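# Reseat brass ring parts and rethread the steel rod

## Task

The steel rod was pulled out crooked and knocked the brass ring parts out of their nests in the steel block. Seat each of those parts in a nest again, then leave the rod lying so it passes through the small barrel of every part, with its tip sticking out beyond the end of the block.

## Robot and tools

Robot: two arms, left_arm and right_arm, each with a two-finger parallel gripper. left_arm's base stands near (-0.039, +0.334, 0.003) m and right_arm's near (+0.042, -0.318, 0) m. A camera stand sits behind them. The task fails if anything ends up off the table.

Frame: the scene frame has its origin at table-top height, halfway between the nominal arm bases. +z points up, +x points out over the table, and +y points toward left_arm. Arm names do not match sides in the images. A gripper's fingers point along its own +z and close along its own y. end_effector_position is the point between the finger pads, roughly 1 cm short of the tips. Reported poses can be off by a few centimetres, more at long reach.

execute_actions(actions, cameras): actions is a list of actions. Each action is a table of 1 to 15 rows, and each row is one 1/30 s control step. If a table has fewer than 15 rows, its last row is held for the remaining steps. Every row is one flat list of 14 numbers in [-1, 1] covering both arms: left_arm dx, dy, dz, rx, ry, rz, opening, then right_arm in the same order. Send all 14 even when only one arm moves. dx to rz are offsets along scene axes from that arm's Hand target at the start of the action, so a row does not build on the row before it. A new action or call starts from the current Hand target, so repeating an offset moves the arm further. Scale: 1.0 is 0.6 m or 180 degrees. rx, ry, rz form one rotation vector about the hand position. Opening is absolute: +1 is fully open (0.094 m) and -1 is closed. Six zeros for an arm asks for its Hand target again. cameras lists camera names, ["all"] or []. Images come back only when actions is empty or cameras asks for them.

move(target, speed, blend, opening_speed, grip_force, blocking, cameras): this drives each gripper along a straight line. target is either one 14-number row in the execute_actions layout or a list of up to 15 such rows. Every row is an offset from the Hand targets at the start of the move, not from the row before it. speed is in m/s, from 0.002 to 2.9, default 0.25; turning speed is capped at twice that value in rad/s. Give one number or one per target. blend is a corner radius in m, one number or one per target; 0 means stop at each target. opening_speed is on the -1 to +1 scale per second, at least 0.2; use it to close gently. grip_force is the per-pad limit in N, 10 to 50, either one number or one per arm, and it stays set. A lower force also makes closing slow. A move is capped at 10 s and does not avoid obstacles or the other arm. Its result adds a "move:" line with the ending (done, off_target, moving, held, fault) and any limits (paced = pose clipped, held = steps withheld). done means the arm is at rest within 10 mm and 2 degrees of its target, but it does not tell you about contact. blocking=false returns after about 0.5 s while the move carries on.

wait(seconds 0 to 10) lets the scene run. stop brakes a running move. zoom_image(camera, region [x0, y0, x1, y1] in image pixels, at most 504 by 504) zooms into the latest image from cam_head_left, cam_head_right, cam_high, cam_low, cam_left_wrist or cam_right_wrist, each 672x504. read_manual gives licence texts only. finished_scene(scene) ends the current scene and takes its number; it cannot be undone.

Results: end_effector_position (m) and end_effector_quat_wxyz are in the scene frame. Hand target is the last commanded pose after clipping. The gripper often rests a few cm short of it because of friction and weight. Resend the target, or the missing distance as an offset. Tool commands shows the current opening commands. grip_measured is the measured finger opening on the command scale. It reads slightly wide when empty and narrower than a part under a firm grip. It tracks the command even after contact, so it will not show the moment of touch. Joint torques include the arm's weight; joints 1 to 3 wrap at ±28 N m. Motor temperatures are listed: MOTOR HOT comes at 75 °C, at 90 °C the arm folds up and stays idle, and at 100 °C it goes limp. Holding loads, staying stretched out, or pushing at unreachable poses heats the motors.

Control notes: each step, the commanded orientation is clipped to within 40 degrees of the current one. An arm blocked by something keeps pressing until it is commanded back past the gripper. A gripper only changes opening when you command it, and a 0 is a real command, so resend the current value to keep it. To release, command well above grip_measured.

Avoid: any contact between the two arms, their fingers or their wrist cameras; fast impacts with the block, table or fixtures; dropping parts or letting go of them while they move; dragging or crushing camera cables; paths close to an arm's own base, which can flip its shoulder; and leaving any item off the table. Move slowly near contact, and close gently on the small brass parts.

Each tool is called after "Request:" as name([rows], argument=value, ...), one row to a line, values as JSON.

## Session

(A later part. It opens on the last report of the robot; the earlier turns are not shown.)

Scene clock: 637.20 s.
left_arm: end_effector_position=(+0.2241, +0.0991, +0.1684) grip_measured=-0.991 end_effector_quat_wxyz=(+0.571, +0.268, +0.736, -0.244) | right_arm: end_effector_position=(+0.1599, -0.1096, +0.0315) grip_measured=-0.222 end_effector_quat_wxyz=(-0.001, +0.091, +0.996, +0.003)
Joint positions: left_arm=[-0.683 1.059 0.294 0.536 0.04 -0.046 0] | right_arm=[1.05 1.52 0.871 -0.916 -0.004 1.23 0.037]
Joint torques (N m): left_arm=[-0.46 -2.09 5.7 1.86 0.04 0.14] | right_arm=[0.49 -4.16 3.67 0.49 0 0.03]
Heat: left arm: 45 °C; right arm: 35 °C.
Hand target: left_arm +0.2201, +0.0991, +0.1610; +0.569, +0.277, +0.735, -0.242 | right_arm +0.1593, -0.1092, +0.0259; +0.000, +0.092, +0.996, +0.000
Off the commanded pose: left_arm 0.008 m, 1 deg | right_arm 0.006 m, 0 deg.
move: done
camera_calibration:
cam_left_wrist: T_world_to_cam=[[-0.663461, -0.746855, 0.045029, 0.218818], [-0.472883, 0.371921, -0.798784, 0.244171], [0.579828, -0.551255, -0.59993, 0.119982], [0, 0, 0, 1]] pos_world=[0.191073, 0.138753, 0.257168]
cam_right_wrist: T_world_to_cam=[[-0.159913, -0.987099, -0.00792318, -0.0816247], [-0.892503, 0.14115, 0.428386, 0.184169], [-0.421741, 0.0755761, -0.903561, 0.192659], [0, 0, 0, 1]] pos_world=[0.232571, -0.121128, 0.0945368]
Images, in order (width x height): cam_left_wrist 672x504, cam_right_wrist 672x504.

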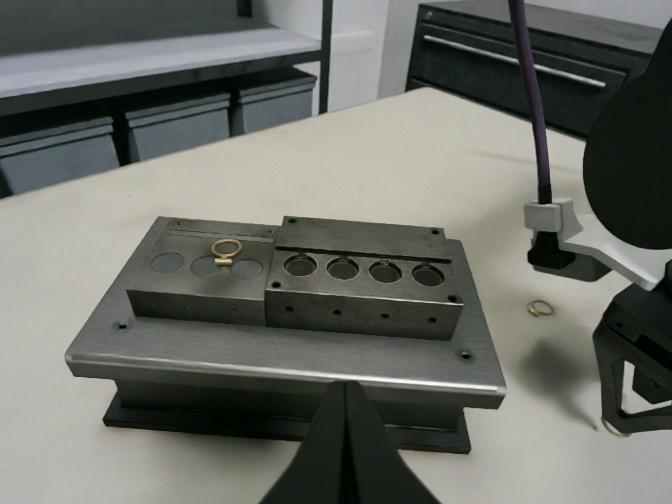

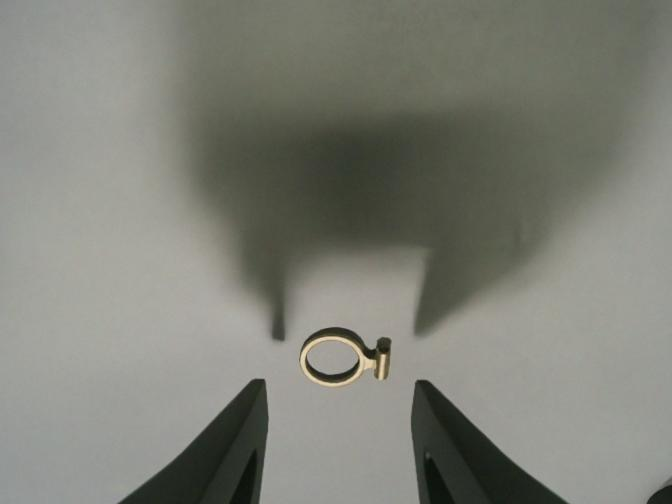

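Request:
move(target=[0,0,0,0,0,0,-1,-0.005,0.0015,-0.03,0,0,0,-0.22], speed=0.06, cameras=["cam_right_wrist"])

Scene clock: 645.47 s.
left_arm: end_effector_position=(+0.2241, +0.0991, +0.1684) grip_measured=-0.991 end_effector_quat_wxyz=(+0.571, +0.268, +0.736, -0.244) | right_arm: end_effector_position=(+0.1559, -0.1105, +0.0154) grip_measured=-0.222 end_effector_quat_wxyz=(-0.002, +0.090, +0.996, -0.001)
Joint positions: left_arm=[-0.683 1.059 0.294 0.536 0.04 -0.046 0] | right_arm=[1.063 1.548 0.827 -0.853 -0.004 1.242 0.037]
Joint torques (N m): left_arm=[-0.44 -2.04 5.74 1.86 0.03 0.16] | right_arm=[0.51 -3.93 3.25 0.6 0 0.04]
Heat: left arm: 45 °C; right arm: 34 °C.
Hand target: left_arm +0.2201, +0.0991, +0.1610; +0.569, +0.277, +0.735, -0.242 | right_arm +0.1562, -0.1084, +0.0079; +0.000, +0.092, +0.996, +0.000
Off the commanded pose: left_arm 0.008 m, 1 deg | right_arm 0.008 m, 0 deg.
move: done
camera_calibration:
cam_right_wrist: T_world_to_cam=[[-0.159524, -0.987194, 0.000723258, -0.0835069], [-0.890588, 0.14423, 0.431336, 0.1877], [-0.425916, 0.0681644, -0.902191, 0.176387], [0, 0, 0, 1]] pos_world=[0.228968, -0.121533, 0.0782337]
Images, in order (width x height): cam_right_wrist 672x504.

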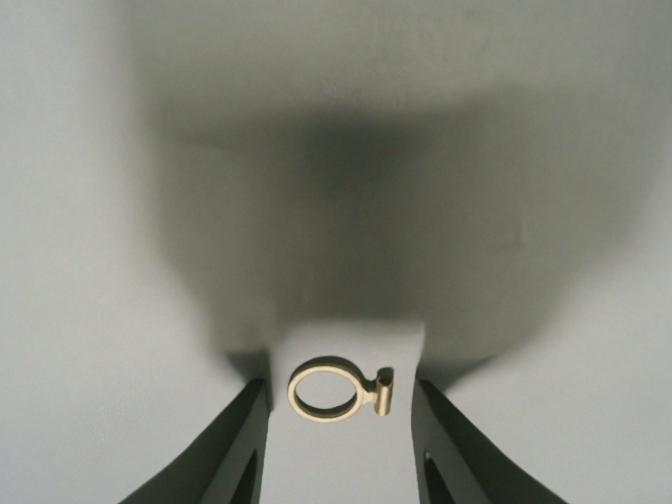

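Request:
move(target=[0,0,0,0,0,0,-1,0,-0.002,-0.006,0,0,0,-0.22], speed=0.04)

Request:
move(target=[0,0,0,0,0,0,-1,0,0,0,0,0,0,-0.6], opening_speed=0.3, grip_force=[20, 20], cameras=["cam_right_wrist"])

Scene clock: 650.33 s.
left_arm: end_effector_position=(+0.2241, +0.0991, +0.1684) grip_measured=-0.991 end_effector_quat_wxyz=(+0.571, +0.268, +0.736, -0.244) | right_arm: end_effector_position=(+0.1559, -0.1106, +0.0151) grip_measured=-0.222 end_effector_quat_wxyz=(-0.002, +0.091, +0.996, -0.001)
Joint positions: left_arm=[-0.683 1.059 0.294 0.536 0.04 -0.046 0] | right_arm=[1.063 1.548 0.826 -0.852 -0.004 1.242 0.037]
Joint torques (N m): left_arm=[-0.43 -2.09 5.75 1.87 0.05 0.15] | right_arm=[0.29 -3.71 2.45 0.73 0 0.03]
Heat: left arm: 45 °C; right arm: 34 °C.
Hand target: left_arm +0.2201, +0.0991, +0.1610; +0.569, +0.277, +0.735, -0.242 | right_arm +0.1562, -0.1096, +0.0042; +0.000, +0.092, +0.996, +0.000
Off the commanded pose: left_arm 0.008 m, 1 deg | right_arm 0.011 m, 0 deg.
move: off_target (right_arm)

Scene clock: 651.80 s.
left_arm: end_effector_position=(+0.2241, +0.0991, +0.1684) grip_measured=-0.991 end_effector_quat_wxyz=(+0.571, +0.268, +0.736, -0.244) | right_arm: end_effector_position=(+0.1570, -0.1058, +0.0148) grip_measured=-0.467 end_effector_quat_wxyz=(-0.002, +0.091, +0.996, +0.010)
Joint positions: left_arm=[-0.683 1.059 0.294 0.536 0.04 -0.046 0] | right_arm=[1.063 1.548 0.824 -0.831 -0.011 1.242 0.025]
Joint torques (N m): left_arm=[-0.46 -2.1 5.71 1.86 0.04 0.15] | right_arm=[0.29 -3.71 2.59 0.58 0.07 0.03]
Heat: left arm: 45 °C; right arm: 34 °C.
Hand target: left_arm +0.2201, +0.0991, +0.1610; +0.569, +0.277, +0.735, -0.242 | right_arm +0.1563, -0.1096, +0.0043; +0.000, +0.092, +0.996, +0.000
Off the commanded pose: left_arm 0.008 m, 1 deg | right_arm 0.011 m, 1 deg.
grip_force (N): 20, 20
move: off_target (right_arm)
camera_calibration:
cam_right_wrist: T_world_to_cam=[[-0.159842, -0.986929, -0.0205256, -0.0783532], [-0.89186, 0.13547, 0.431548, 0.187434], [-0.423126, 0.0872856, -0.901857, 0.177558], [0, 0, 0, 1]] pos_world=[0.22977, -0.118219, 0.077637]
Images, in order (width x height): cam_right_wrist 672x504.

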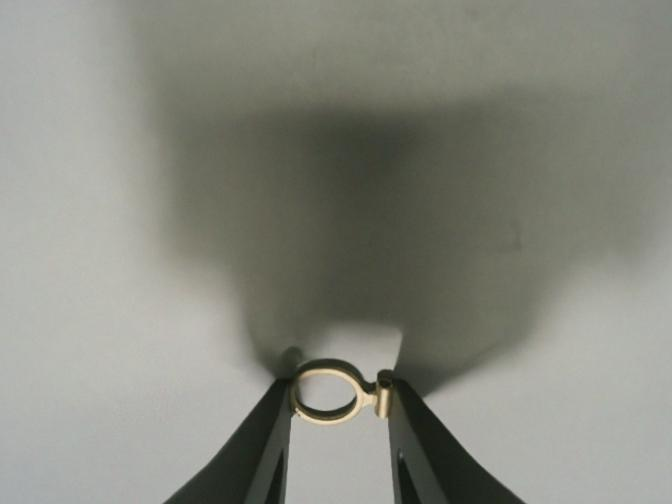

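Request:
move([
  [0,0,0,0,0,0,-1,0,0,0.14,0,0,0,-0.6],
  [0,0,0,0,0,0,-1,0.2158,0.1413,0.2428,0,0,0.3028,-0.6],
], speed=[0.12,0.2], blend=[0.02,0], cameras=["cam_right_wrist"])

Scene clock: 669.50 s.
left_arm: end_effector_position=(+0.2241, +0.0991, +0.1684) grip_measured=-0.991 end_effector_quat_wxyz=(+0.571, +0.268, +0.736, -0.244) | right_arm: end_effector_position=(+0.2826, -0.0249, +0.1530) grip_measured=-0.467 end_effector_quat_wxyz=(+0.007, -0.374, +0.927, +0.007)
Joint positions: left_arm=[-0.683 1.059 0.294 0.536 0.04 -0.046 0] | right_arm=[0.879 1.984 1.915 -1.483 -0.006 0.111 0.025]
Joint velocities: left_arm=[within noise] | right_arm=[-0.002 0.022 -0.007 0.051 0.168 -0.037 0.001]
Joint torques (N m): left_arm=[-0.43 -2.03 5.71 1.85 0.04 0.16] | right_arm=[-0.36 -7.92 6.68 0.2 0.03 -0.1]
Heat: left arm: 45 °C; right arm: 34 °C.
Hand target: left_arm +0.2201, +0.0991, +0.1610; +0.569, +0.277, +0.735, -0.242 | right_arm +0.2858, -0.0249, +0.1499; +0.000, -0.374, +0.927, +0.000
Off the commanded pose: left_arm 0.008 m, 1 deg | right_arm 0.004 m, 1 deg.
grip_force (N): 20, 20
move: done
camera_calibration:
cam_right_wrist: T_world_to_cam=[[0.708605, -0.705545, -0.00928357, -0.215721], [-0.640753, -0.64893, 0.410275, 0.141632], [-0.295492, -0.284775, -0.911914, 0.304479], [0, 0, 0, 1]] pos_world=[0.333583, 0.0264161, 0.217548]
Images, in order (width x height): cam_right_wrist 672x504.

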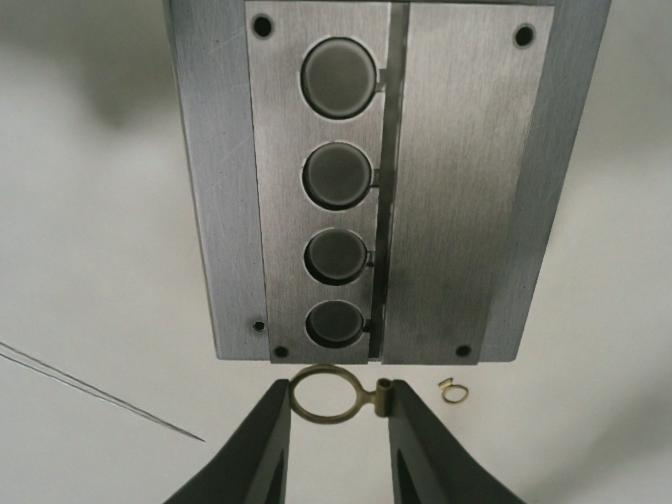

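Request:
zoom_image(camera="cam_right_wrist", region=[270, 210, 430, 430])

Scaled by 2.291.

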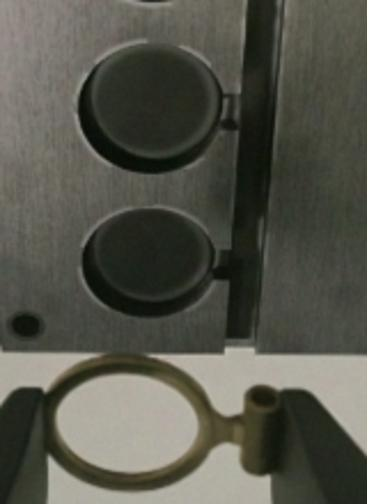

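Request:
move(target=[0,0,0,0,0,0,-1,0,-0.003,-0.037,0,0,0,-0.6], speed=0.06, cameras=["cam_right_wrist", "cam_left_wrist"])

Request:
zoom_image(camera="cam_right_wrist", region=[260, 260, 420, 460])

Request:
zoom_image(camera="cam_left_wrist", region=[370, 180, 510, 320])

Scene clock: 723.97 s.
left_arm: end_effector_position=(+0.2242, +0.0991, +0.1685) grip_measured=-0.991 end_effector_quat_wxyz=(+0.571, +0.267, +0.736, -0.244) | right_arm: end_effector_position=(+0.2812, -0.0274, +0.1344) grip_measured=-0.467 end_effector_quat_wxyz=(-0.003, -0.375, +0.927, +0.002)
Joint positions: left_arm=[-0.683 1.059 0.294 0.536 0.04 -0.046 0] | right_arm=[0.878 1.984 1.841 -1.43 -0.006 0.107 0.025]
Joint torques (N m): left_arm=[-0.42 -2.03 5.74 1.86 0.05 0.15] | right_arm=[-0.49 -9.2 3.9 0.5 0.03 -0.07]
Motor temperatures (°C): left_arm=[22 24 28 46 23 21 22] | right_arm=[25 26 37 25 24 24 21]
Heat: left arm: 46 °C; right arm: 37 °C.
Hand target: left_arm +0.2201, +0.0991, +0.1611; +0.569, +0.277, +0.735, -0.242 | right_arm +0.2858, -0.0267, +0.1277; +0.000, -0.374, +0.927, +0.000
Off the commanded pose: left_arm 0.009 m, 1 deg | right_arm 0.008 m, 0 deg.
grip_force (N): 20, 20
move: done
camera_calibration:
cam_left_wrist: T_world_to_cam=[[-0.663474, -0.746842, 0.0450538, 0.218812], [-0.472652, 0.371689, -0.799029, 0.24422], [0.580002, -0.55143, -0.599602, 0.119888], [0, 0, 0, 1]] pos_world=[0.191072, 0.138754, 0.257166]
cam_right_wrist: T_world_to_cam=[[0.709835, -0.704329, -0.00742802, -0.217278], [-0.633787, -0.643272, 0.429553, 0.142353], [-0.307325, -0.300204, -0.903011, 0.288034], [0, 0, 0, 1]] pos_world=[0.332973, 0.0250059, 0.197336]
Images, in order (width x height): cam_left_wrist 672x504, cam_right_wrist 672x504.

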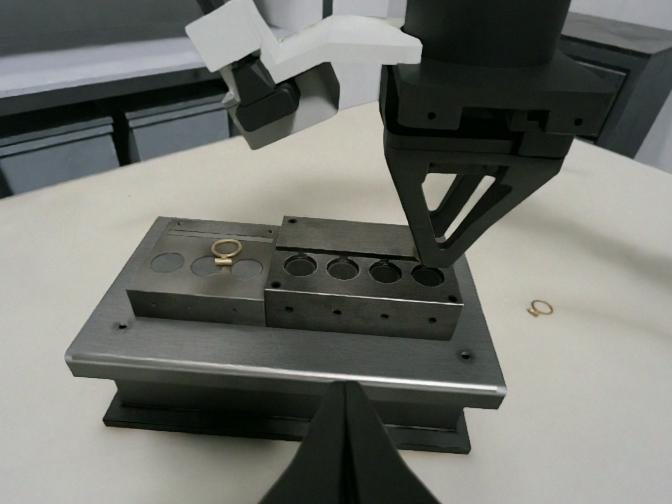

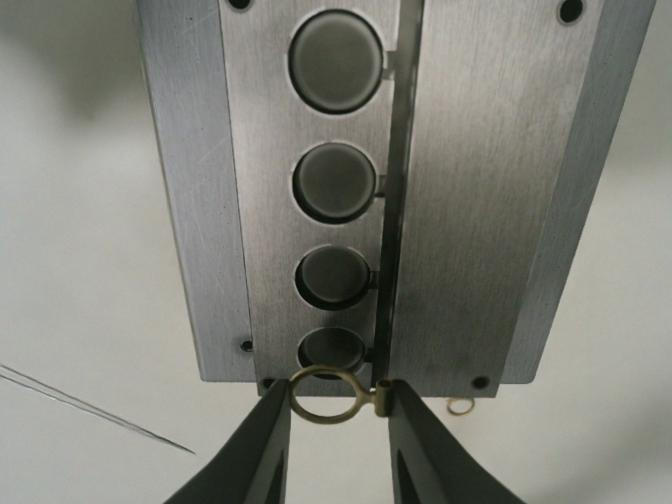

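Scaled by 2.520.

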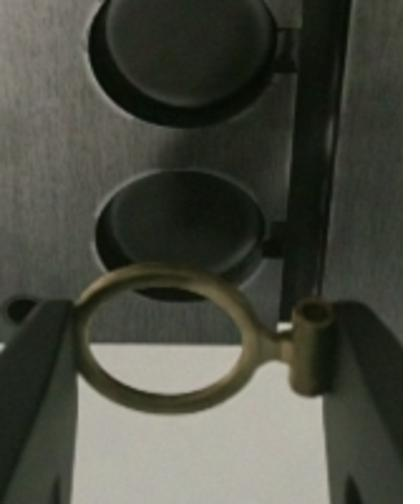

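Scaled by 3.600.

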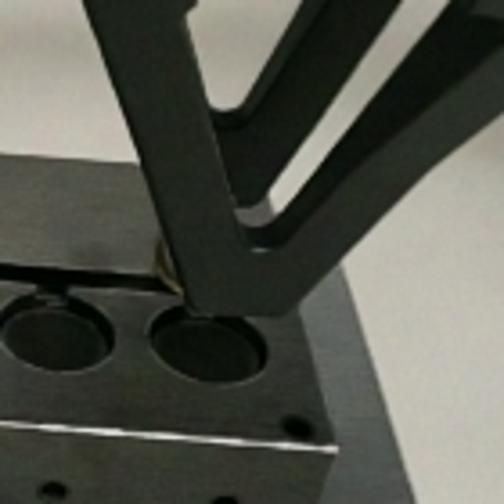

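Request:
move(target=[0,0,0,0,0,0,-1,0.003,-0.003,-0.0135,0,0,0,-0.6], speed=0.04, cameras=["cam_right_wrist"])

Request:
zoom_image(camera="cam_right_wrist", region=[260, 300, 420, 460])

Scene clock: 736.93 s.
left_arm: end_effector_position=(+0.2242, +0.0991, +0.1685) grip_measured=-0.991 end_effector_quat_wxyz=(+0.571, +0.267, +0.736, -0.244) | right_arm: end_effector_position=(+0.2833, -0.0289, +0.1256) grip_measured=-0.467 end_effector_quat_wxyz=(-0.003, -0.375, +0.927, +0.002)
Joint positions: left_arm=[-0.683 1.059 0.294 0.536 0.04 -0.046 0] | right_arm=[0.871 1.984 1.806 -1.397 -0.006 0.101 0.025]
Joint velocities: left_arm=[-0.046 -0.007 -0.002 0.022 0.066 -0.022 0] | right_arm=[within noise]
Joint torques (N m): left_arm=[-0.47 -2.06 5.71 1.87 0.05 0.16] | right_arm=[-0.47 -9.43 3.85 0.49 0.03 -0.08]
Heat: left arm: 46 °C; right arm: 35 °C.
Hand target: left_arm +0.2201, +0.0991, +0.1611; +0.569, +0.277, +0.735, -0.242 | right_arm +0.2876, -0.0285, +0.1196; +0.000, -0.375, +0.927, +0.000
Off the commanded pose: left_arm 0.009 m, 1 deg | right_arm 0.007 m, 0 deg.
grip_force (N): 20, 20
move: done
camera_calibration:
cam_right_wrist: T_world_to_cam=[[0.709824, -0.704341, -0.00727717, -0.219846], [-0.633266, -0.642651, 0.431248, 0.146225], [-0.308422, -0.301502, -0.902204, 0.280529], [0, 0, 0, 1]] pos_world=[0.335172, 0.0237049, 0.188435]
Images, in order (width x height): cam_right_wrist 672x504.

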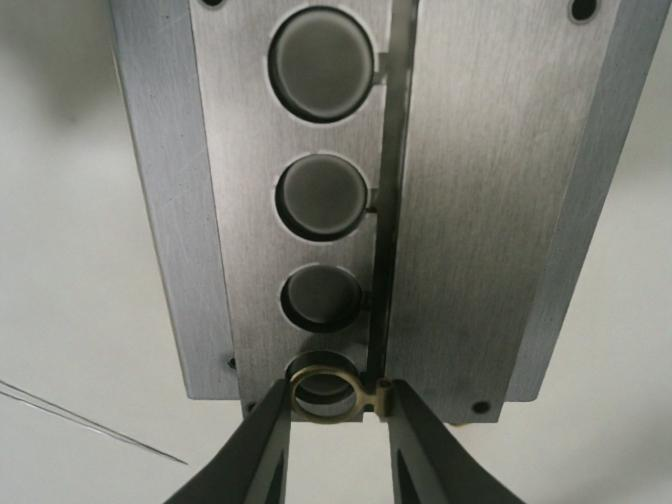

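Scaled by 3.150.

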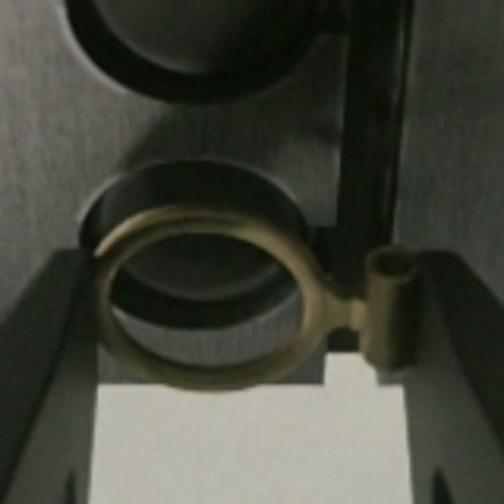

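Request:
move(target=[0,0,0,0,0,0,-1,-0.0065,0.0053,0,0,0,0,-0.6], speed=0.02, cameras=["cam_right_wrist"])

Request:
zoom_image(camera="cam_right_wrist", region=[260, 300, 420, 460])

Scene clock: 769.40 s.
left_arm: end_effector_position=(+0.2242, +0.0991, +0.1685) grip_measured=-0.991 end_effector_quat_wxyz=(+0.571, +0.267, +0.736, -0.244) | right_arm: end_effector_position=(+0.2825, -0.0279, +0.1256) grip_measured=-0.467 end_effector_quat_wxyz=(-0.003, -0.375, +0.927, +0.002)
Joint positions: left_arm=[-0.683 1.059 0.294 0.536 0.04 -0.046 0] | right_arm=[0.874 1.984 1.806 -1.396 -0.006 0.103 0.025]
Joint torques (N m): left_arm=[-0.49 -2.03 5.75 1.86 0.05 0.15] | right_arm=[0.43 -9.44 3.82 0.48 0.03 0.04]
Heat: left arm: 46 °C; right arm: 33 °C.
Hand target: left_arm +0.2201, +0.0991, +0.1611; +0.569, +0.277, +0.735, -0.242 | right_arm +0.2837, -0.0253, +0.1196; +0.000, -0.375, +0.927, +0.000
Off the commanded pose: left_arm 0.009 m, 1 deg | right_arm 0.007 m, 0 deg.
grip_force (N): 20, 20
move: done
camera_calibration:
cam_right_wrist: T_world_to_cam=[[0.710341, -0.703819, -0.0073884, -0.218666], [-0.632991, -0.643376, 0.430569, 0.146224], [-0.307796, -0.301174, -0.902527, 0.280336], [0, 0, 0, 1]] pos_world=[0.334172, 0.0246055, 0.188435]
Images, in order (width x height): cam_right_wrist 672x504.

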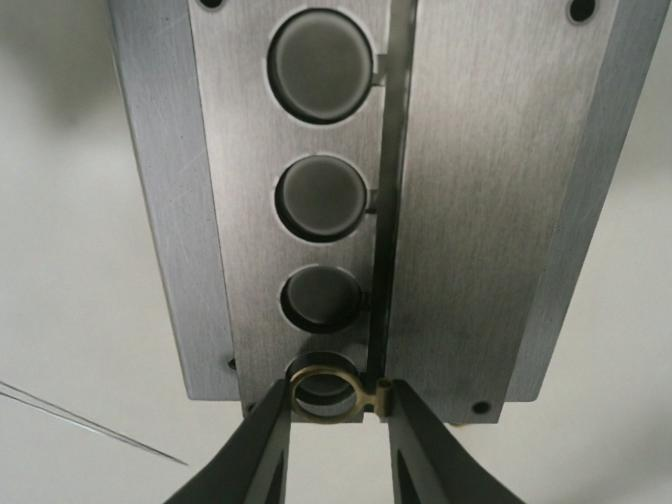

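Scaled by 3.150.

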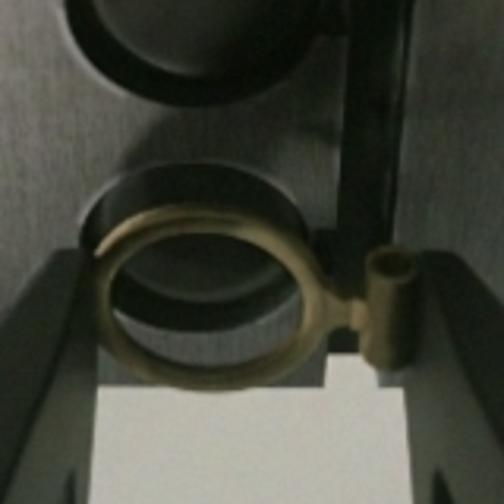

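Request:
move(target=[0,0,0,0,0,0,-1,-0.0022,0.0018,-0.003,0,0,0,-0.6], speed=0.02, cameras=["cam_right_wrist"])

Request:
zoom_image(camera="cam_right_wrist", region=[260, 300, 420, 460])

Scene clock: 774.93 s.
left_arm: end_effector_position=(+0.2242, +0.0991, +0.1685) grip_measured=-0.991 end_effector_quat_wxyz=(+0.571, +0.267, +0.736, -0.244) | right_arm: end_effector_position=(+0.2810, -0.0270, +0.1235) grip_measured=-0.467 end_effector_quat_wxyz=(-0.004, -0.375, +0.927, +0.002)
Joint positions: left_arm=[-0.683 1.059 0.294 0.536 0.04 -0.046 0] | right_arm=[0.879 1.984 1.798 -1.39 -0.006 0.108 0.025]
Joint torques (N m): left_arm=[-0.43 -2.04 5.76 1.87 0.04 0.16] | right_arm=[0.44 -9.47 3.85 0.51 0.03 0.05]
Heat: left arm: 46 °C; right arm: 33 °C.
Hand target: left_arm +0.2201, +0.0991, +0.1611; +0.569, +0.277, +0.735, -0.242 | right_arm +0.2823, -0.0242, +0.1178; +0.000, -0.374, +0.927, +0.000
Off the commanded pose: left_arm 0.009 m, 1 deg | right_arm 0.007 m, 0 deg.
grip_force (N): 20, 20
move: done
camera_calibration:
cam_right_wrist: T_world_to_cam=[[0.71002, -0.704145, -0.00718108, -0.216907], [-0.63286, -0.642547, 0.431997, 0.146554], [-0.308803, -0.302182, -0.901846, 0.278543], [0, 0, 0, 1]] pos_world=[0.332772, 0.0256046, 0.186335]
Images, in order (width x height): cam_right_wrist 672x504.

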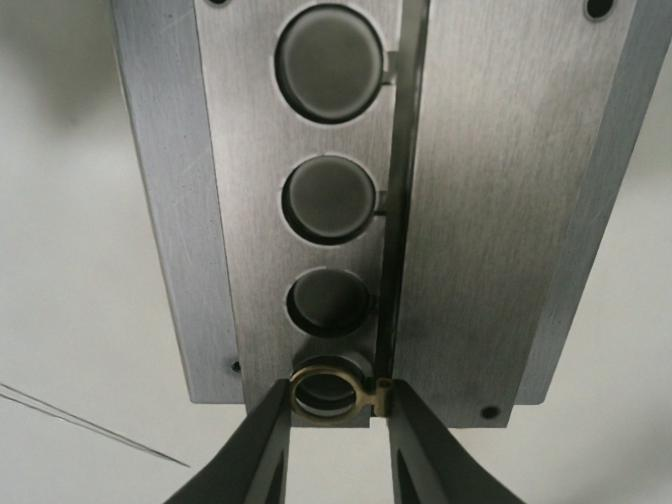

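Scaled by 3.150.

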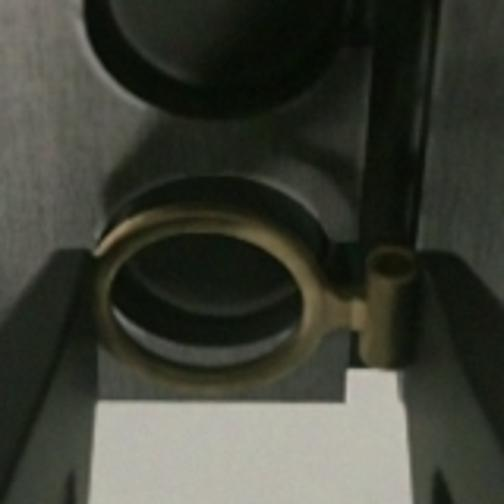

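Request:
move(target=[0,0,0,0,0,0,-1,0,0,-0.0055,0,0,0,-0.6], speed=0.02, cameras=["cam_right_wrist"])

Request:
zoom_image(camera="cam_right_wrist", region=[260, 300, 420, 460])

Scene clock: 784.87 s.
left_arm: end_effector_position=(+0.2242, +0.0991, +0.1685) grip_measured=-0.991 end_effector_quat_wxyz=(+0.571, +0.267, +0.736, -0.244) | right_arm: end_effector_position=(+0.2811, -0.0269, +0.1202) grip_measured=-0.467 end_effector_quat_wxyz=(-0.004, -0.375, +0.927, +0.002)
Joint positions: left_arm=[-0.683 1.059 0.294 0.536 0.04 -0.046 0] | right_arm=[0.879 1.984 1.784 -1.376 -0.006 0.108 0.025]
Joint torques (N m): left_arm=[-0.43 -2.09 5.74 1.86 0.04 0.14] | right_arm=[0.44 -9.51 3.84 0.47 0.03 0.04]
Heat: left arm: 46 °C; right arm: 33 °C.
Hand target: left_arm +0.2201, +0.0991, +0.1611; +0.569, +0.277, +0.735, -0.242 | right_arm +0.2823, -0.0242, +0.1145; +0.000, -0.375, +0.927, +0.000
Off the commanded pose: left_arm 0.009 m, 1 deg | right_arm 0.006 m, 0 deg.
grip_force (N): 20, 20
move: done
camera_calibration:
cam_right_wrist: T_world_to_cam=[[0.71002, -0.704145, -0.00718108, -0.216932], [-0.63286, -0.642547, 0.431997, 0.148151], [-0.308803, -0.302182, -0.901846, 0.275538], [0, 0, 0, 1]] pos_world=[0.332872, 0.0257046, 0.182935]
Images, in order (width x height): cam_right_wrist 672x504.

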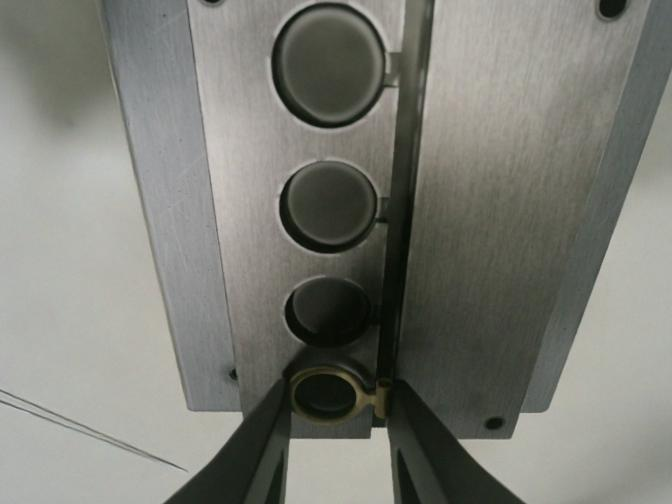

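Scaled by 3.150.

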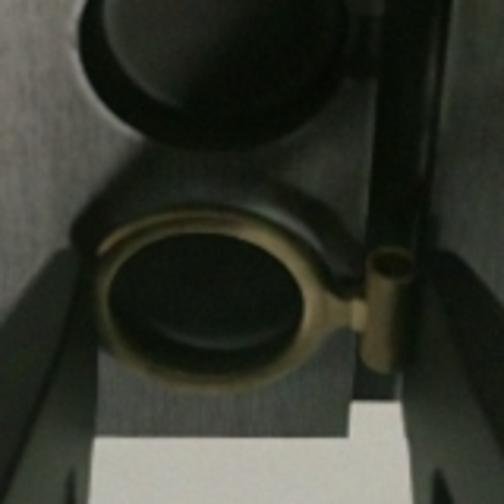

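Request:
move(target=[0,0,0,0,0,0,-1,0,0,-0.004,0,0,0,-0.6], speed=0.02, cameras=["cam_right_wrist", "cam_left_wrist"])

Request:
zoom_image(camera="cam_right_wrist", region=[260, 300, 420, 460])

Request:
zoom_image(camera="cam_left_wrist", region=[370, 180, 510, 320])

Scene clock: 792.77 s.
left_arm: end_effector_position=(+0.2242, +0.0991, +0.1685) grip_measured=-0.991 end_effector_quat_wxyz=(+0.571, +0.267, +0.736, -0.244) | right_arm: end_effector_position=(+0.2812, -0.0267, +0.1186) grip_measured=-0.467 end_effector_quat_wxyz=(-0.003, -0.375, +0.927, +0.002)
Joint positions: left_arm=[-0.683 1.059 0.294 0.536 0.04 -0.046 0] | right_arm=[0.879 1.984 1.778 -1.369 -0.006 0.109 0.025]
Joint torques (N m): left_arm=[-0.44 -2.06 5.7 1.86 0.05 0.16] | right_arm=[0.44 -9.55 3.59 0.52 0.03 0.04]
Heat: left arm: 46 °C; right arm: 33 °C.
Hand target: left_arm +0.2201, +0.0991, +0.1611; +0.569, +0.277, +0.735, -0.242 | right_arm +0.2824, -0.0241, +0.1121; +0.000, -0.374, +0.927, +0.000
Off the commanded pose: left_arm 0.009 m, 1 deg | right_arm 0.007 m, 0 deg.
grip_force (N): 20, 20
move: done
camera_calibration:
cam_left_wrist: T_world_to_cam=[[-0.663474, -0.746842, 0.0450538, 0.218812], [-0.472652, 0.371689, -0.799029, 0.24422], [0.580002, -0.55143, -0.599602, 0.119888], [0, 0, 0, 1]] pos_world=[0.191072, 0.138754, 0.257166]
cam_right_wrist: T_world_to_cam=[[0.709801, -0.704365, -0.00718297, -0.216936], [-0.633296, -0.642582, 0.431307, 0.149261], [-0.308413, -0.301593, -0.902177, 0.274193], [0, 0, 0, 1]] pos_world=[0.333072, 0.0258048, 0.181435]
Images, in order (width x height): cam_left_wrist 672x504, cam_right_wrist 672x504.

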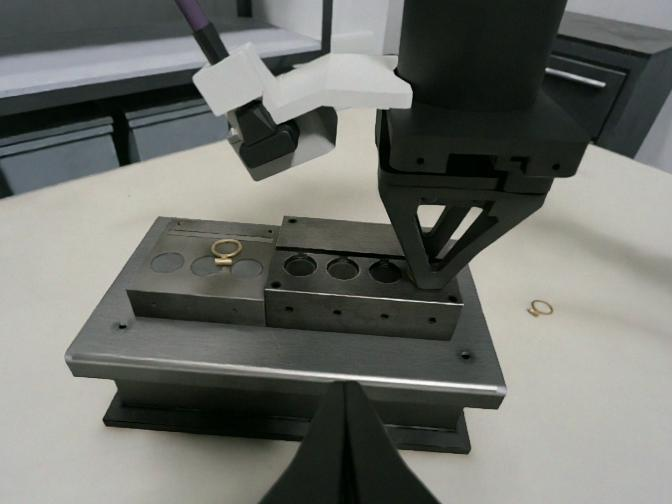

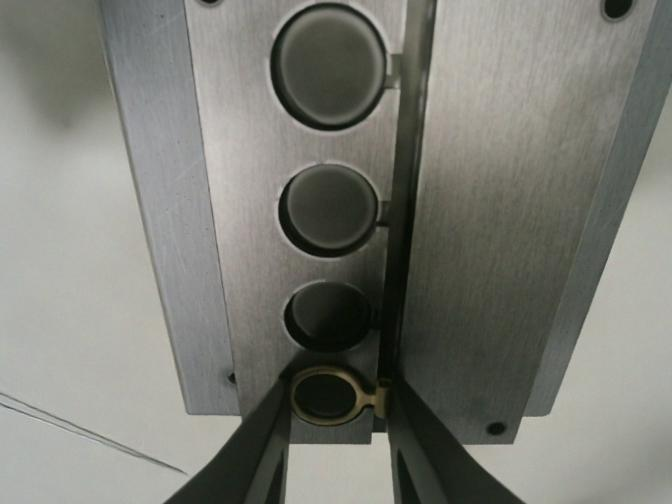

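Scaled by 3.150.

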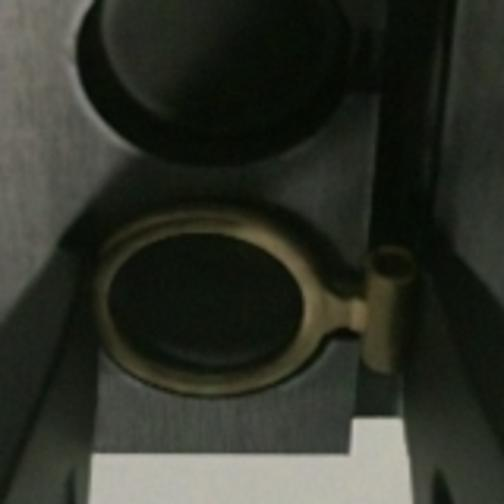

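Scaled by 3.600.

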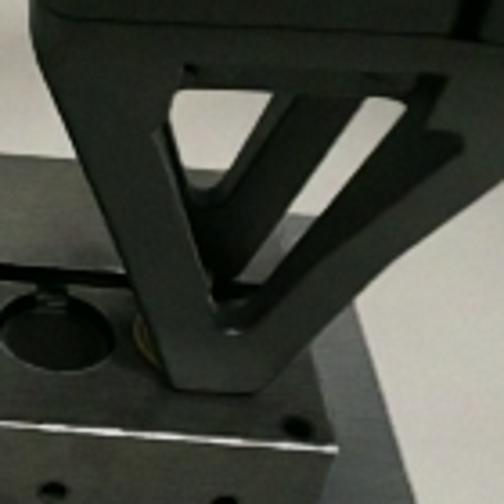

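Request:
move(target=[0,0,0,0,0,0,-1,0,0,0,0,0,0,-0.36], opening_speed=0.3, cameras=["cam_right_wrist"])

Request:
zoom_image(camera="cam_right_wrist", region=[260, 300, 420, 460])

Scene clock: 800.20 s.
left_arm: end_effector_position=(+0.2241, +0.0990, +0.1685) grip_measured=-0.991 end_effector_quat_wxyz=(+0.571, +0.268, +0.736, -0.245) | right_arm: end_effector_position=(+0.2816, -0.0268, +0.1186) grip_measured=-0.362 end_effector_quat_wxyz=(-0.003, -0.375, +0.927, +0.001)
Joint positions: left_arm=[-0.683 1.059 0.294 0.536 0.041 -0.046 0] | right_arm=[0.879 1.984 1.778 -1.369 -0.005 0.109 0.03]
Joint torques (N m): left_arm=[-0.43 -2.04 5.71 1.86 0.04 0.15] | right_arm=[0.44 -9.51 3.58 0.51 0.01 0.04]
Heat: left arm: 46 °C; right arm: 33 °C.
Hand target: left_arm +0.2200, +0.0990, +0.1610; +0.569, +0.277, +0.735, -0.242 | right_arm +0.2824, -0.0241, +0.1121; +0.000, -0.375, +0.927, +0.000
Off the commanded pose: left_arm 0.008 m, 1 deg | right_arm 0.007 m, 0 deg.
grip_force (N): 20, 20
move: done
camera_calibration:
cam_right_wrist: T_world_to_cam=[[0.709794, -0.704389, -0.00544044, -0.217391], [-0.634128, -0.642319, 0.430475, 0.149766], [-0.306716, -0.302098, -0.902586, 0.273867], [0, 0, 0, 1]] pos_world=[0.333274, 0.0258045, 0.181535]
Images, in order (width x height): cam_right_wrist 672x504.

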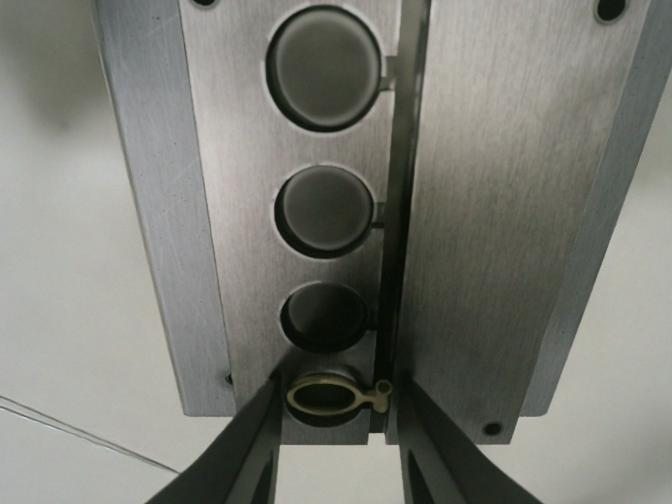

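Scaled by 3.150.

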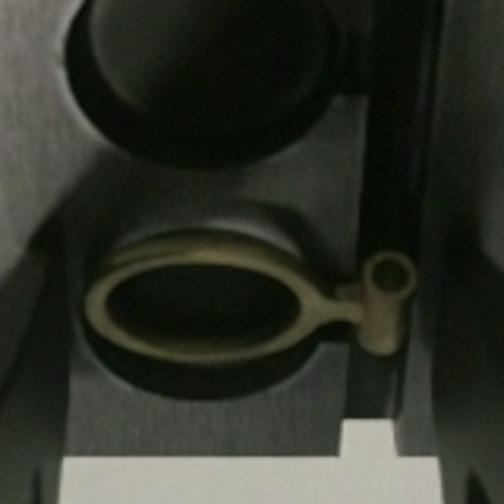

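Request:
move([
  [0,0,0,0,0,0,-1,0.003,0.003,0.04,0,0,0,-0.36],
  [0,0,0,0,0,0,-1,0.002,0.008,0.04,0,0,0,-1],
], speed=0.05, cameras=["cam_right_wrist"])

Request:
zoom_image(camera="cam_right_wrist", region=[260, 270, 420, 430])

Scene clock: 825.93 s.
left_arm: end_effector_position=(+0.2241, +0.0990, +0.1685) grip_measured=-0.991 end_effector_quat_wxyz=(+0.571, +0.268, +0.736, -0.245) | right_arm: end_effector_position=(+0.2829, -0.0215, +0.1393) grip_measured=-0.963 end_effector_quat_wxyz=(+0.007, -0.375, +0.927, +0.006)
Joint positions: left_arm=[-0.683 1.059 0.294 0.536 0.041 -0.046 0] | right_arm=[0.885 1.987 1.866 -1.43 -0.004 0.114 0.002]
Joint torques (N m): left_arm=[-0.46 -2.07 5.65 1.86 0.04 0.15] | right_arm=[0.36 -7.97 6.71 0.17 0 0.04]
Heat: left arm: 47 °C; right arm: 33 °C.
Hand target: left_arm +0.2200, +0.0990, +0.1610; +0.569, +0.277, +0.735, -0.242 | right_arm +0.2835, -0.0194, +0.1360; +0.000, -0.375, +0.927, +0.000
Off the commanded pose: left_arm 0.009 m, 1 deg | right_arm 0.004 m, 1 deg.
grip_force (N): 20, 20
move: done
camera_calibration:
cam_right_wrist: T_world_to_cam=[[0.710696, -0.703464, -0.00705014, -0.214454], [-0.639439, -0.650126, 0.410433, 0.14926], [-0.293308, -0.287185, -0.911864, 0.292281], [0, 0, 0, 1]] pos_world=[0.333582, 0.0301159, 0.203748]
Images, in order (width x height): cam_right_wrist 672x504.

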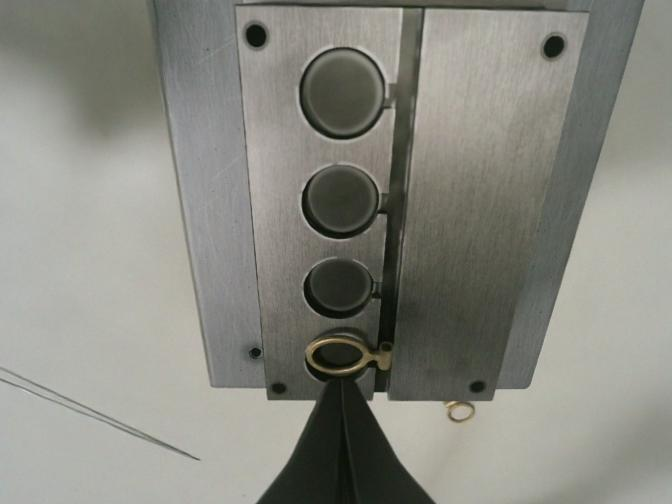

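Scaled by 3.150.

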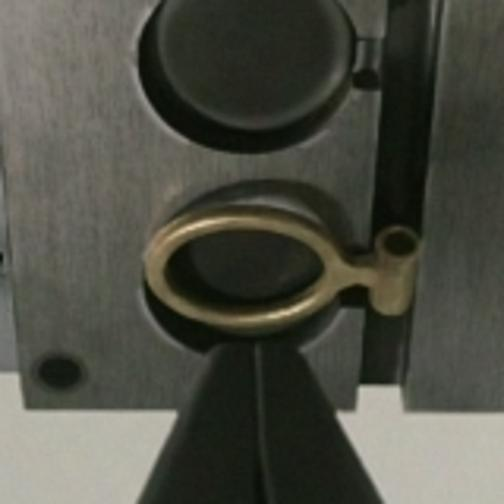

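Request:
move([
  [0,0,0,0,0,0,-1,0.008,0.008,0,0,0,0,-1],
  [0,0,0,0,0,0,-1,0.008,0.008,-0.032,0,0,0,-1],
], speed=0.04, cameras=["cam_right_wrist"])

Request:
zoom_image(camera="cam_right_wrist", region=[260, 300, 420, 460])

Scene clock: 843.20 s.
left_arm: end_effector_position=(+0.2241, +0.0990, +0.1685) grip_measured=-0.991 end_effector_quat_wxyz=(+0.571, +0.268, +0.736, -0.245) | right_arm: end_effector_position=(+0.2862, -0.0174, +0.1273) grip_measured=-0.963 end_effector_quat_wxyz=(+0.002, -0.375, +0.927, +0.004)
Joint positions: left_arm=[-0.683 1.059 0.294 0.536 0.041 -0.046 0] | right_arm=[0.885 2.018 1.861 -1.407 -0.004 0.114 0.002]
Joint torques (N m): left_arm=[-0.44 -2.1 5.75 1.86 0.03 0.15] | right_arm=[0.21 -8.77 3.92 0.48 0.01 0.01]
Heat: left arm: 47 °C; right arm: 36 °C.
Hand target: left_arm +0.2200, +0.0990, +0.1610; +0.569, +0.277, +0.735, -0.242 | right_arm +0.2883, -0.0146, +0.1168; +0.000, -0.375, +0.927, +0.000
Off the commanded pose: left_arm 0.009 m, 1 deg | right_arm 0.011 m, 1 deg.
grip_force (N): 20, 20
move: off_target (right_arm)
camera_calibration:
cam_right_wrist: T_world_to_cam=[[0.710624, -0.703546, -0.00599987, -0.214183], [-0.636541, -0.646532, 0.42049, 0.156865], [-0.299713, -0.294991, -0.907277, 0.284683], [0, 0, 0, 1]] pos_world=[0.337378, 0.0347102, 0.191041]
Images, in order (width x height): cam_right_wrist 672x504.

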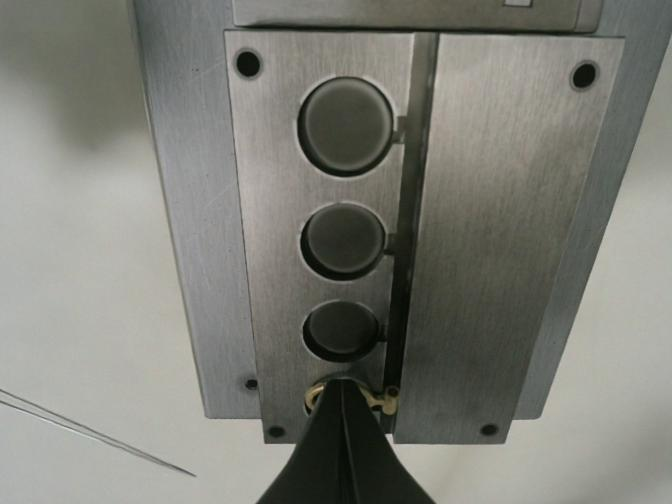

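Scaled by 3.150.

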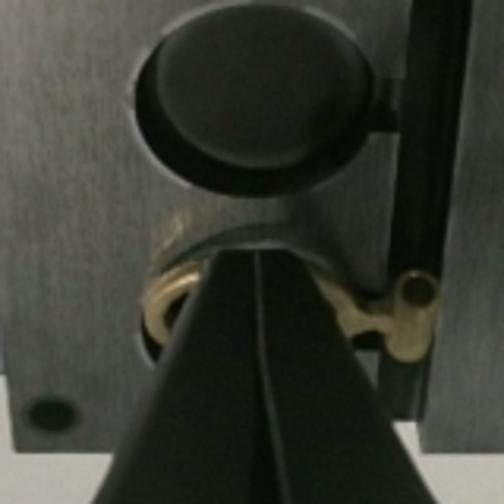

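Request:
move(target=[0,0,0,0,0,0,-1,0,0,-0.012,0,0,0,-1], speed=0.03)

Request:
move(target=[0,0,0,0,0,0,-1,0,0,-0.006,0,0,0,-1], speed=0.03, cameras=["cam_right_wrist"])

Request:
zoom_image(camera="cam_right_wrist", region=[260, 300, 420, 460])

Scene clock: 848.37 s.
left_arm: end_effector_position=(+0.2241, +0.0990, +0.1685) grip_measured=-0.991 end_effector_quat_wxyz=(+0.571, +0.268, +0.736, -0.245) | right_arm: end_effector_position=(+0.2864, -0.0173, +0.1202) grip_measured=-0.963 end_effector_quat_wxyz=(+0.002, -0.375, +0.927, +0.003)
Joint positions: left_arm=[-0.683 1.059 0.294 0.536 0.041 -0.046 0] | right_arm=[0.885 2.018 1.833 -1.38 -0.004 0.114 0.002]
Joint torques (N m): left_arm=[-0.43 -2.09 5.68 1.88 0.05 0.15] | right_arm=[0.2 -8.85 3.79 0.52 0.01 0.02]
Heat: left arm: 47 °C; right arm: 35 °C.
Hand target: left_arm +0.2200, +0.0990, +0.1610; +0.569, +0.277, +0.735, -0.242 | right_arm +0.2883, -0.0146, +0.1096; +0.000, -0.375, +0.927, +0.000
Off the commanded pose: left_arm 0.009 m, 1 deg | right_arm 0.011 m, 0 deg.
grip_force (N): 20, 20
move: off_target (right_arm)

Scene clock: 849.07 s.
left_arm: end_effector_position=(+0.2241, +0.0990, +0.1685) grip_measured=-0.991 end_effector_quat_wxyz=(+0.571, +0.268, +0.736, -0.245) | right_arm: end_effector_position=(+0.2866, -0.0170, +0.1195) grip_measured=-0.963 end_effector_quat_wxyz=(+0.002, -0.375, +0.927, +0.004)
Joint positions: left_arm=[-0.683 1.059 0.294 0.536 0.041 -0.046 0] | right_arm=[0.885 2.018 1.83 -1.376 -0.004 0.114 0.002]
Joint torques (N m): left_arm=[-0.43 -2.04 5.7 1.86 0.03 0.16] | right_arm=[0.2 -8.94 2.96 0.62 0.01 0.01]
Heat: left arm: 47 °C; right arm: 35 °C.
Hand target: left_arm +0.2200, +0.0990, +0.1610; +0.569, +0.277, +0.735, -0.242 | right_arm +0.2884, -0.0145, +0.1060; +0.000, -0.375, +0.927, +0.000
Off the commanded pose: left_arm 0.009 m, 1 deg | right_arm 0.014 m, 1 deg.
grip_force (N): 20, 20
move: off_target (right_arm)
camera_calibration:
cam_right_wrist: T_world_to_cam=[[0.710624, -0.703546, -0.00599987, -0.214232], [-0.636541, -0.646532, 0.42049, 0.160658], [-0.299713, -0.294991, -0.907277, 0.277844], [0, 0, 0, 1]] pos_world=[0.337778, 0.0351102, 0.183241]
Images, in order (width x height): cam_right_wrist 672x504.

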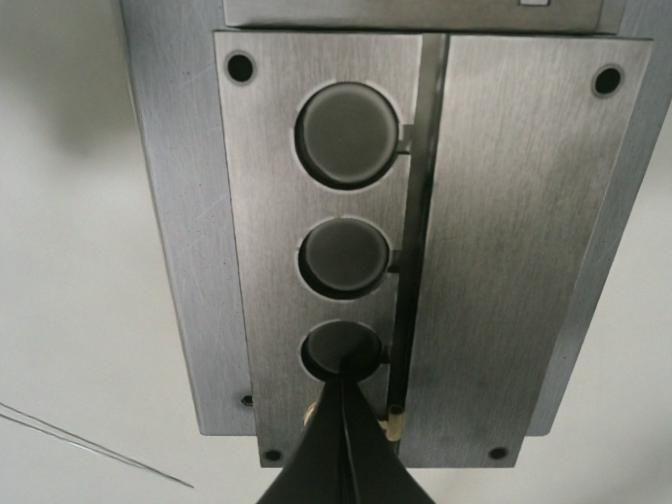

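Scaled by 3.150.

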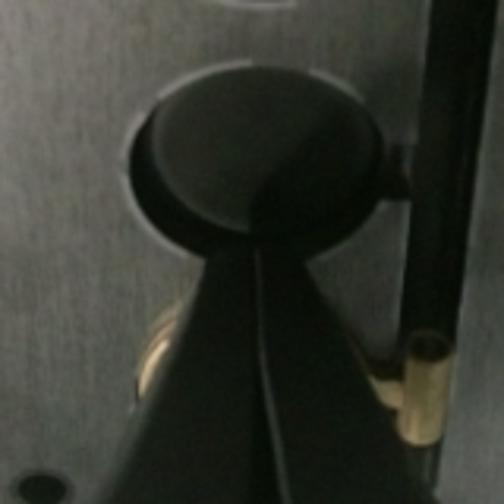

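Request:
move(target=[0,0,0,0,0,0,-1,0,0,0.055,0,0,0,-1], speed=0.08, cameras=["cam_right_wrist", "cam_left_wrist"])

Request:
zoom_image(camera="cam_right_wrist", region=[260, 240, 420, 400])

Request:
zoom_image(camera="cam_left_wrist", region=[370, 220, 490, 320])

Scene clock: 856.80 s.
left_arm: end_effector_position=(+0.2241, +0.0990, +0.1685) grip_measured=-0.991 end_effector_quat_wxyz=(+0.571, +0.268, +0.736, -0.245) | right_arm: end_effector_position=(+0.2877, -0.0157, +0.1441) grip_measured=-0.964 end_effector_quat_wxyz=(+0.010, -0.375, +0.927, +0.008)
Joint positions: left_arm=[-0.683 1.059 0.294 0.536 0.041 -0.046 0] | right_arm=[0.885 2.018 1.928 -1.457 -0.004 0.114 0.002]
Joint torques (N m): left_arm=[-0.44 -2.06 5.74 1.85 0.05 0.15] | right_arm=[0.2 -8.05 6.46 0.14 0.01 0.02]
Heat: left arm: 47 °C; right arm: 34 °C.
Hand target: left_arm +0.2200, +0.0990, +0.1610; +0.569, +0.277, +0.735, -0.242 | right_arm +0.2884, -0.0145, +0.1390; +0.000, -0.375, +0.927, +0.000
Off the commanded pose: left_arm 0.009 m, 1 deg | right_arm 0.005 m, 1 deg.
grip_force (N): 20, 20
move: done
camera_calibration:
cam_left_wrist: T_world_to_cam=[[-0.663741, -0.746598, 0.0451579, 0.218804], [-0.472602, 0.371826, -0.798995, 0.244183], [0.579737, -0.551668, -0.59964, 0.119981], [0, 0, 0, 1]] pos_world=[0.191074, 0.138755, 0.257166]
cam_right_wrist: T_world_to_cam=[[0.710716, -0.703438, -0.00755892, -0.213718], [-0.640931, -0.651917, 0.40523, 0.15526], [-0.289982, -0.283159, -0.914183, 0.299264], [0, 0, 0, 1]] pos_world=[0.338185, 0.0356187, 0.209051]
Images, in order (width x height): cam_left_wrist 672x504, cam_right_wrist 672x504.

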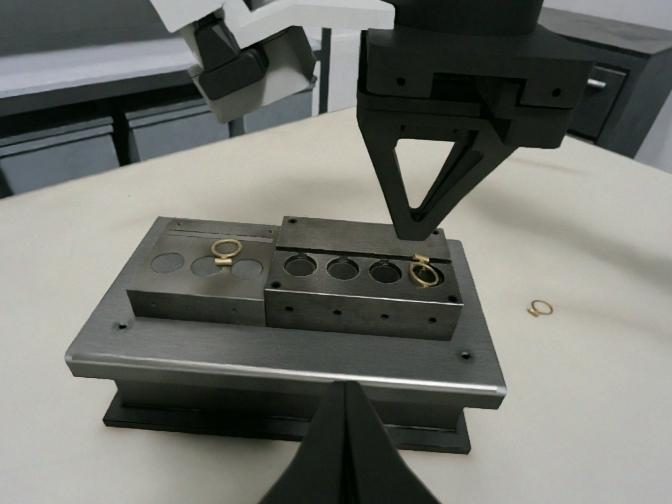

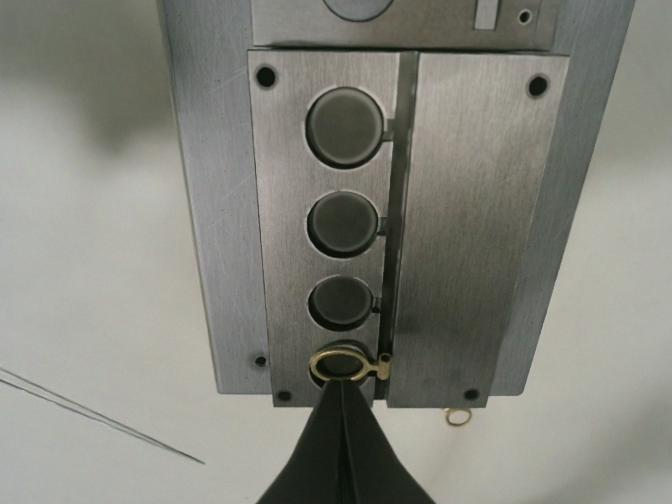

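Scaled by 3.150.

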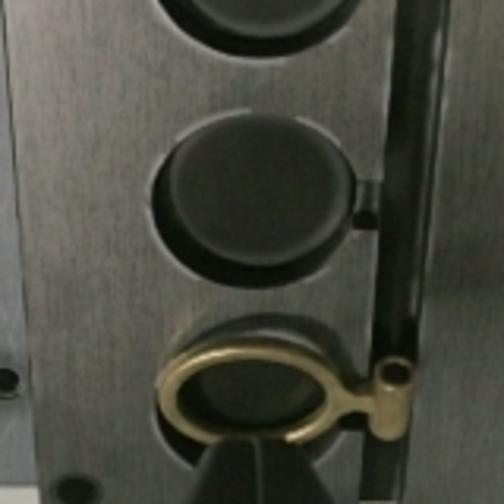

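Scaled by 4.200.

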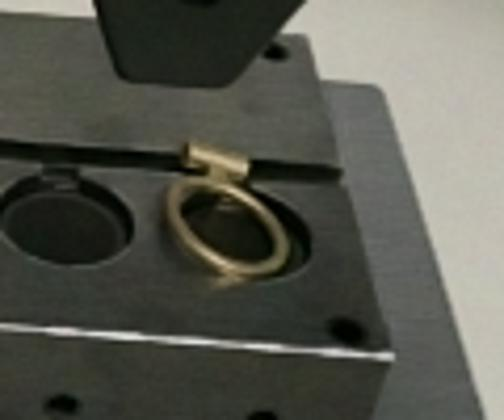

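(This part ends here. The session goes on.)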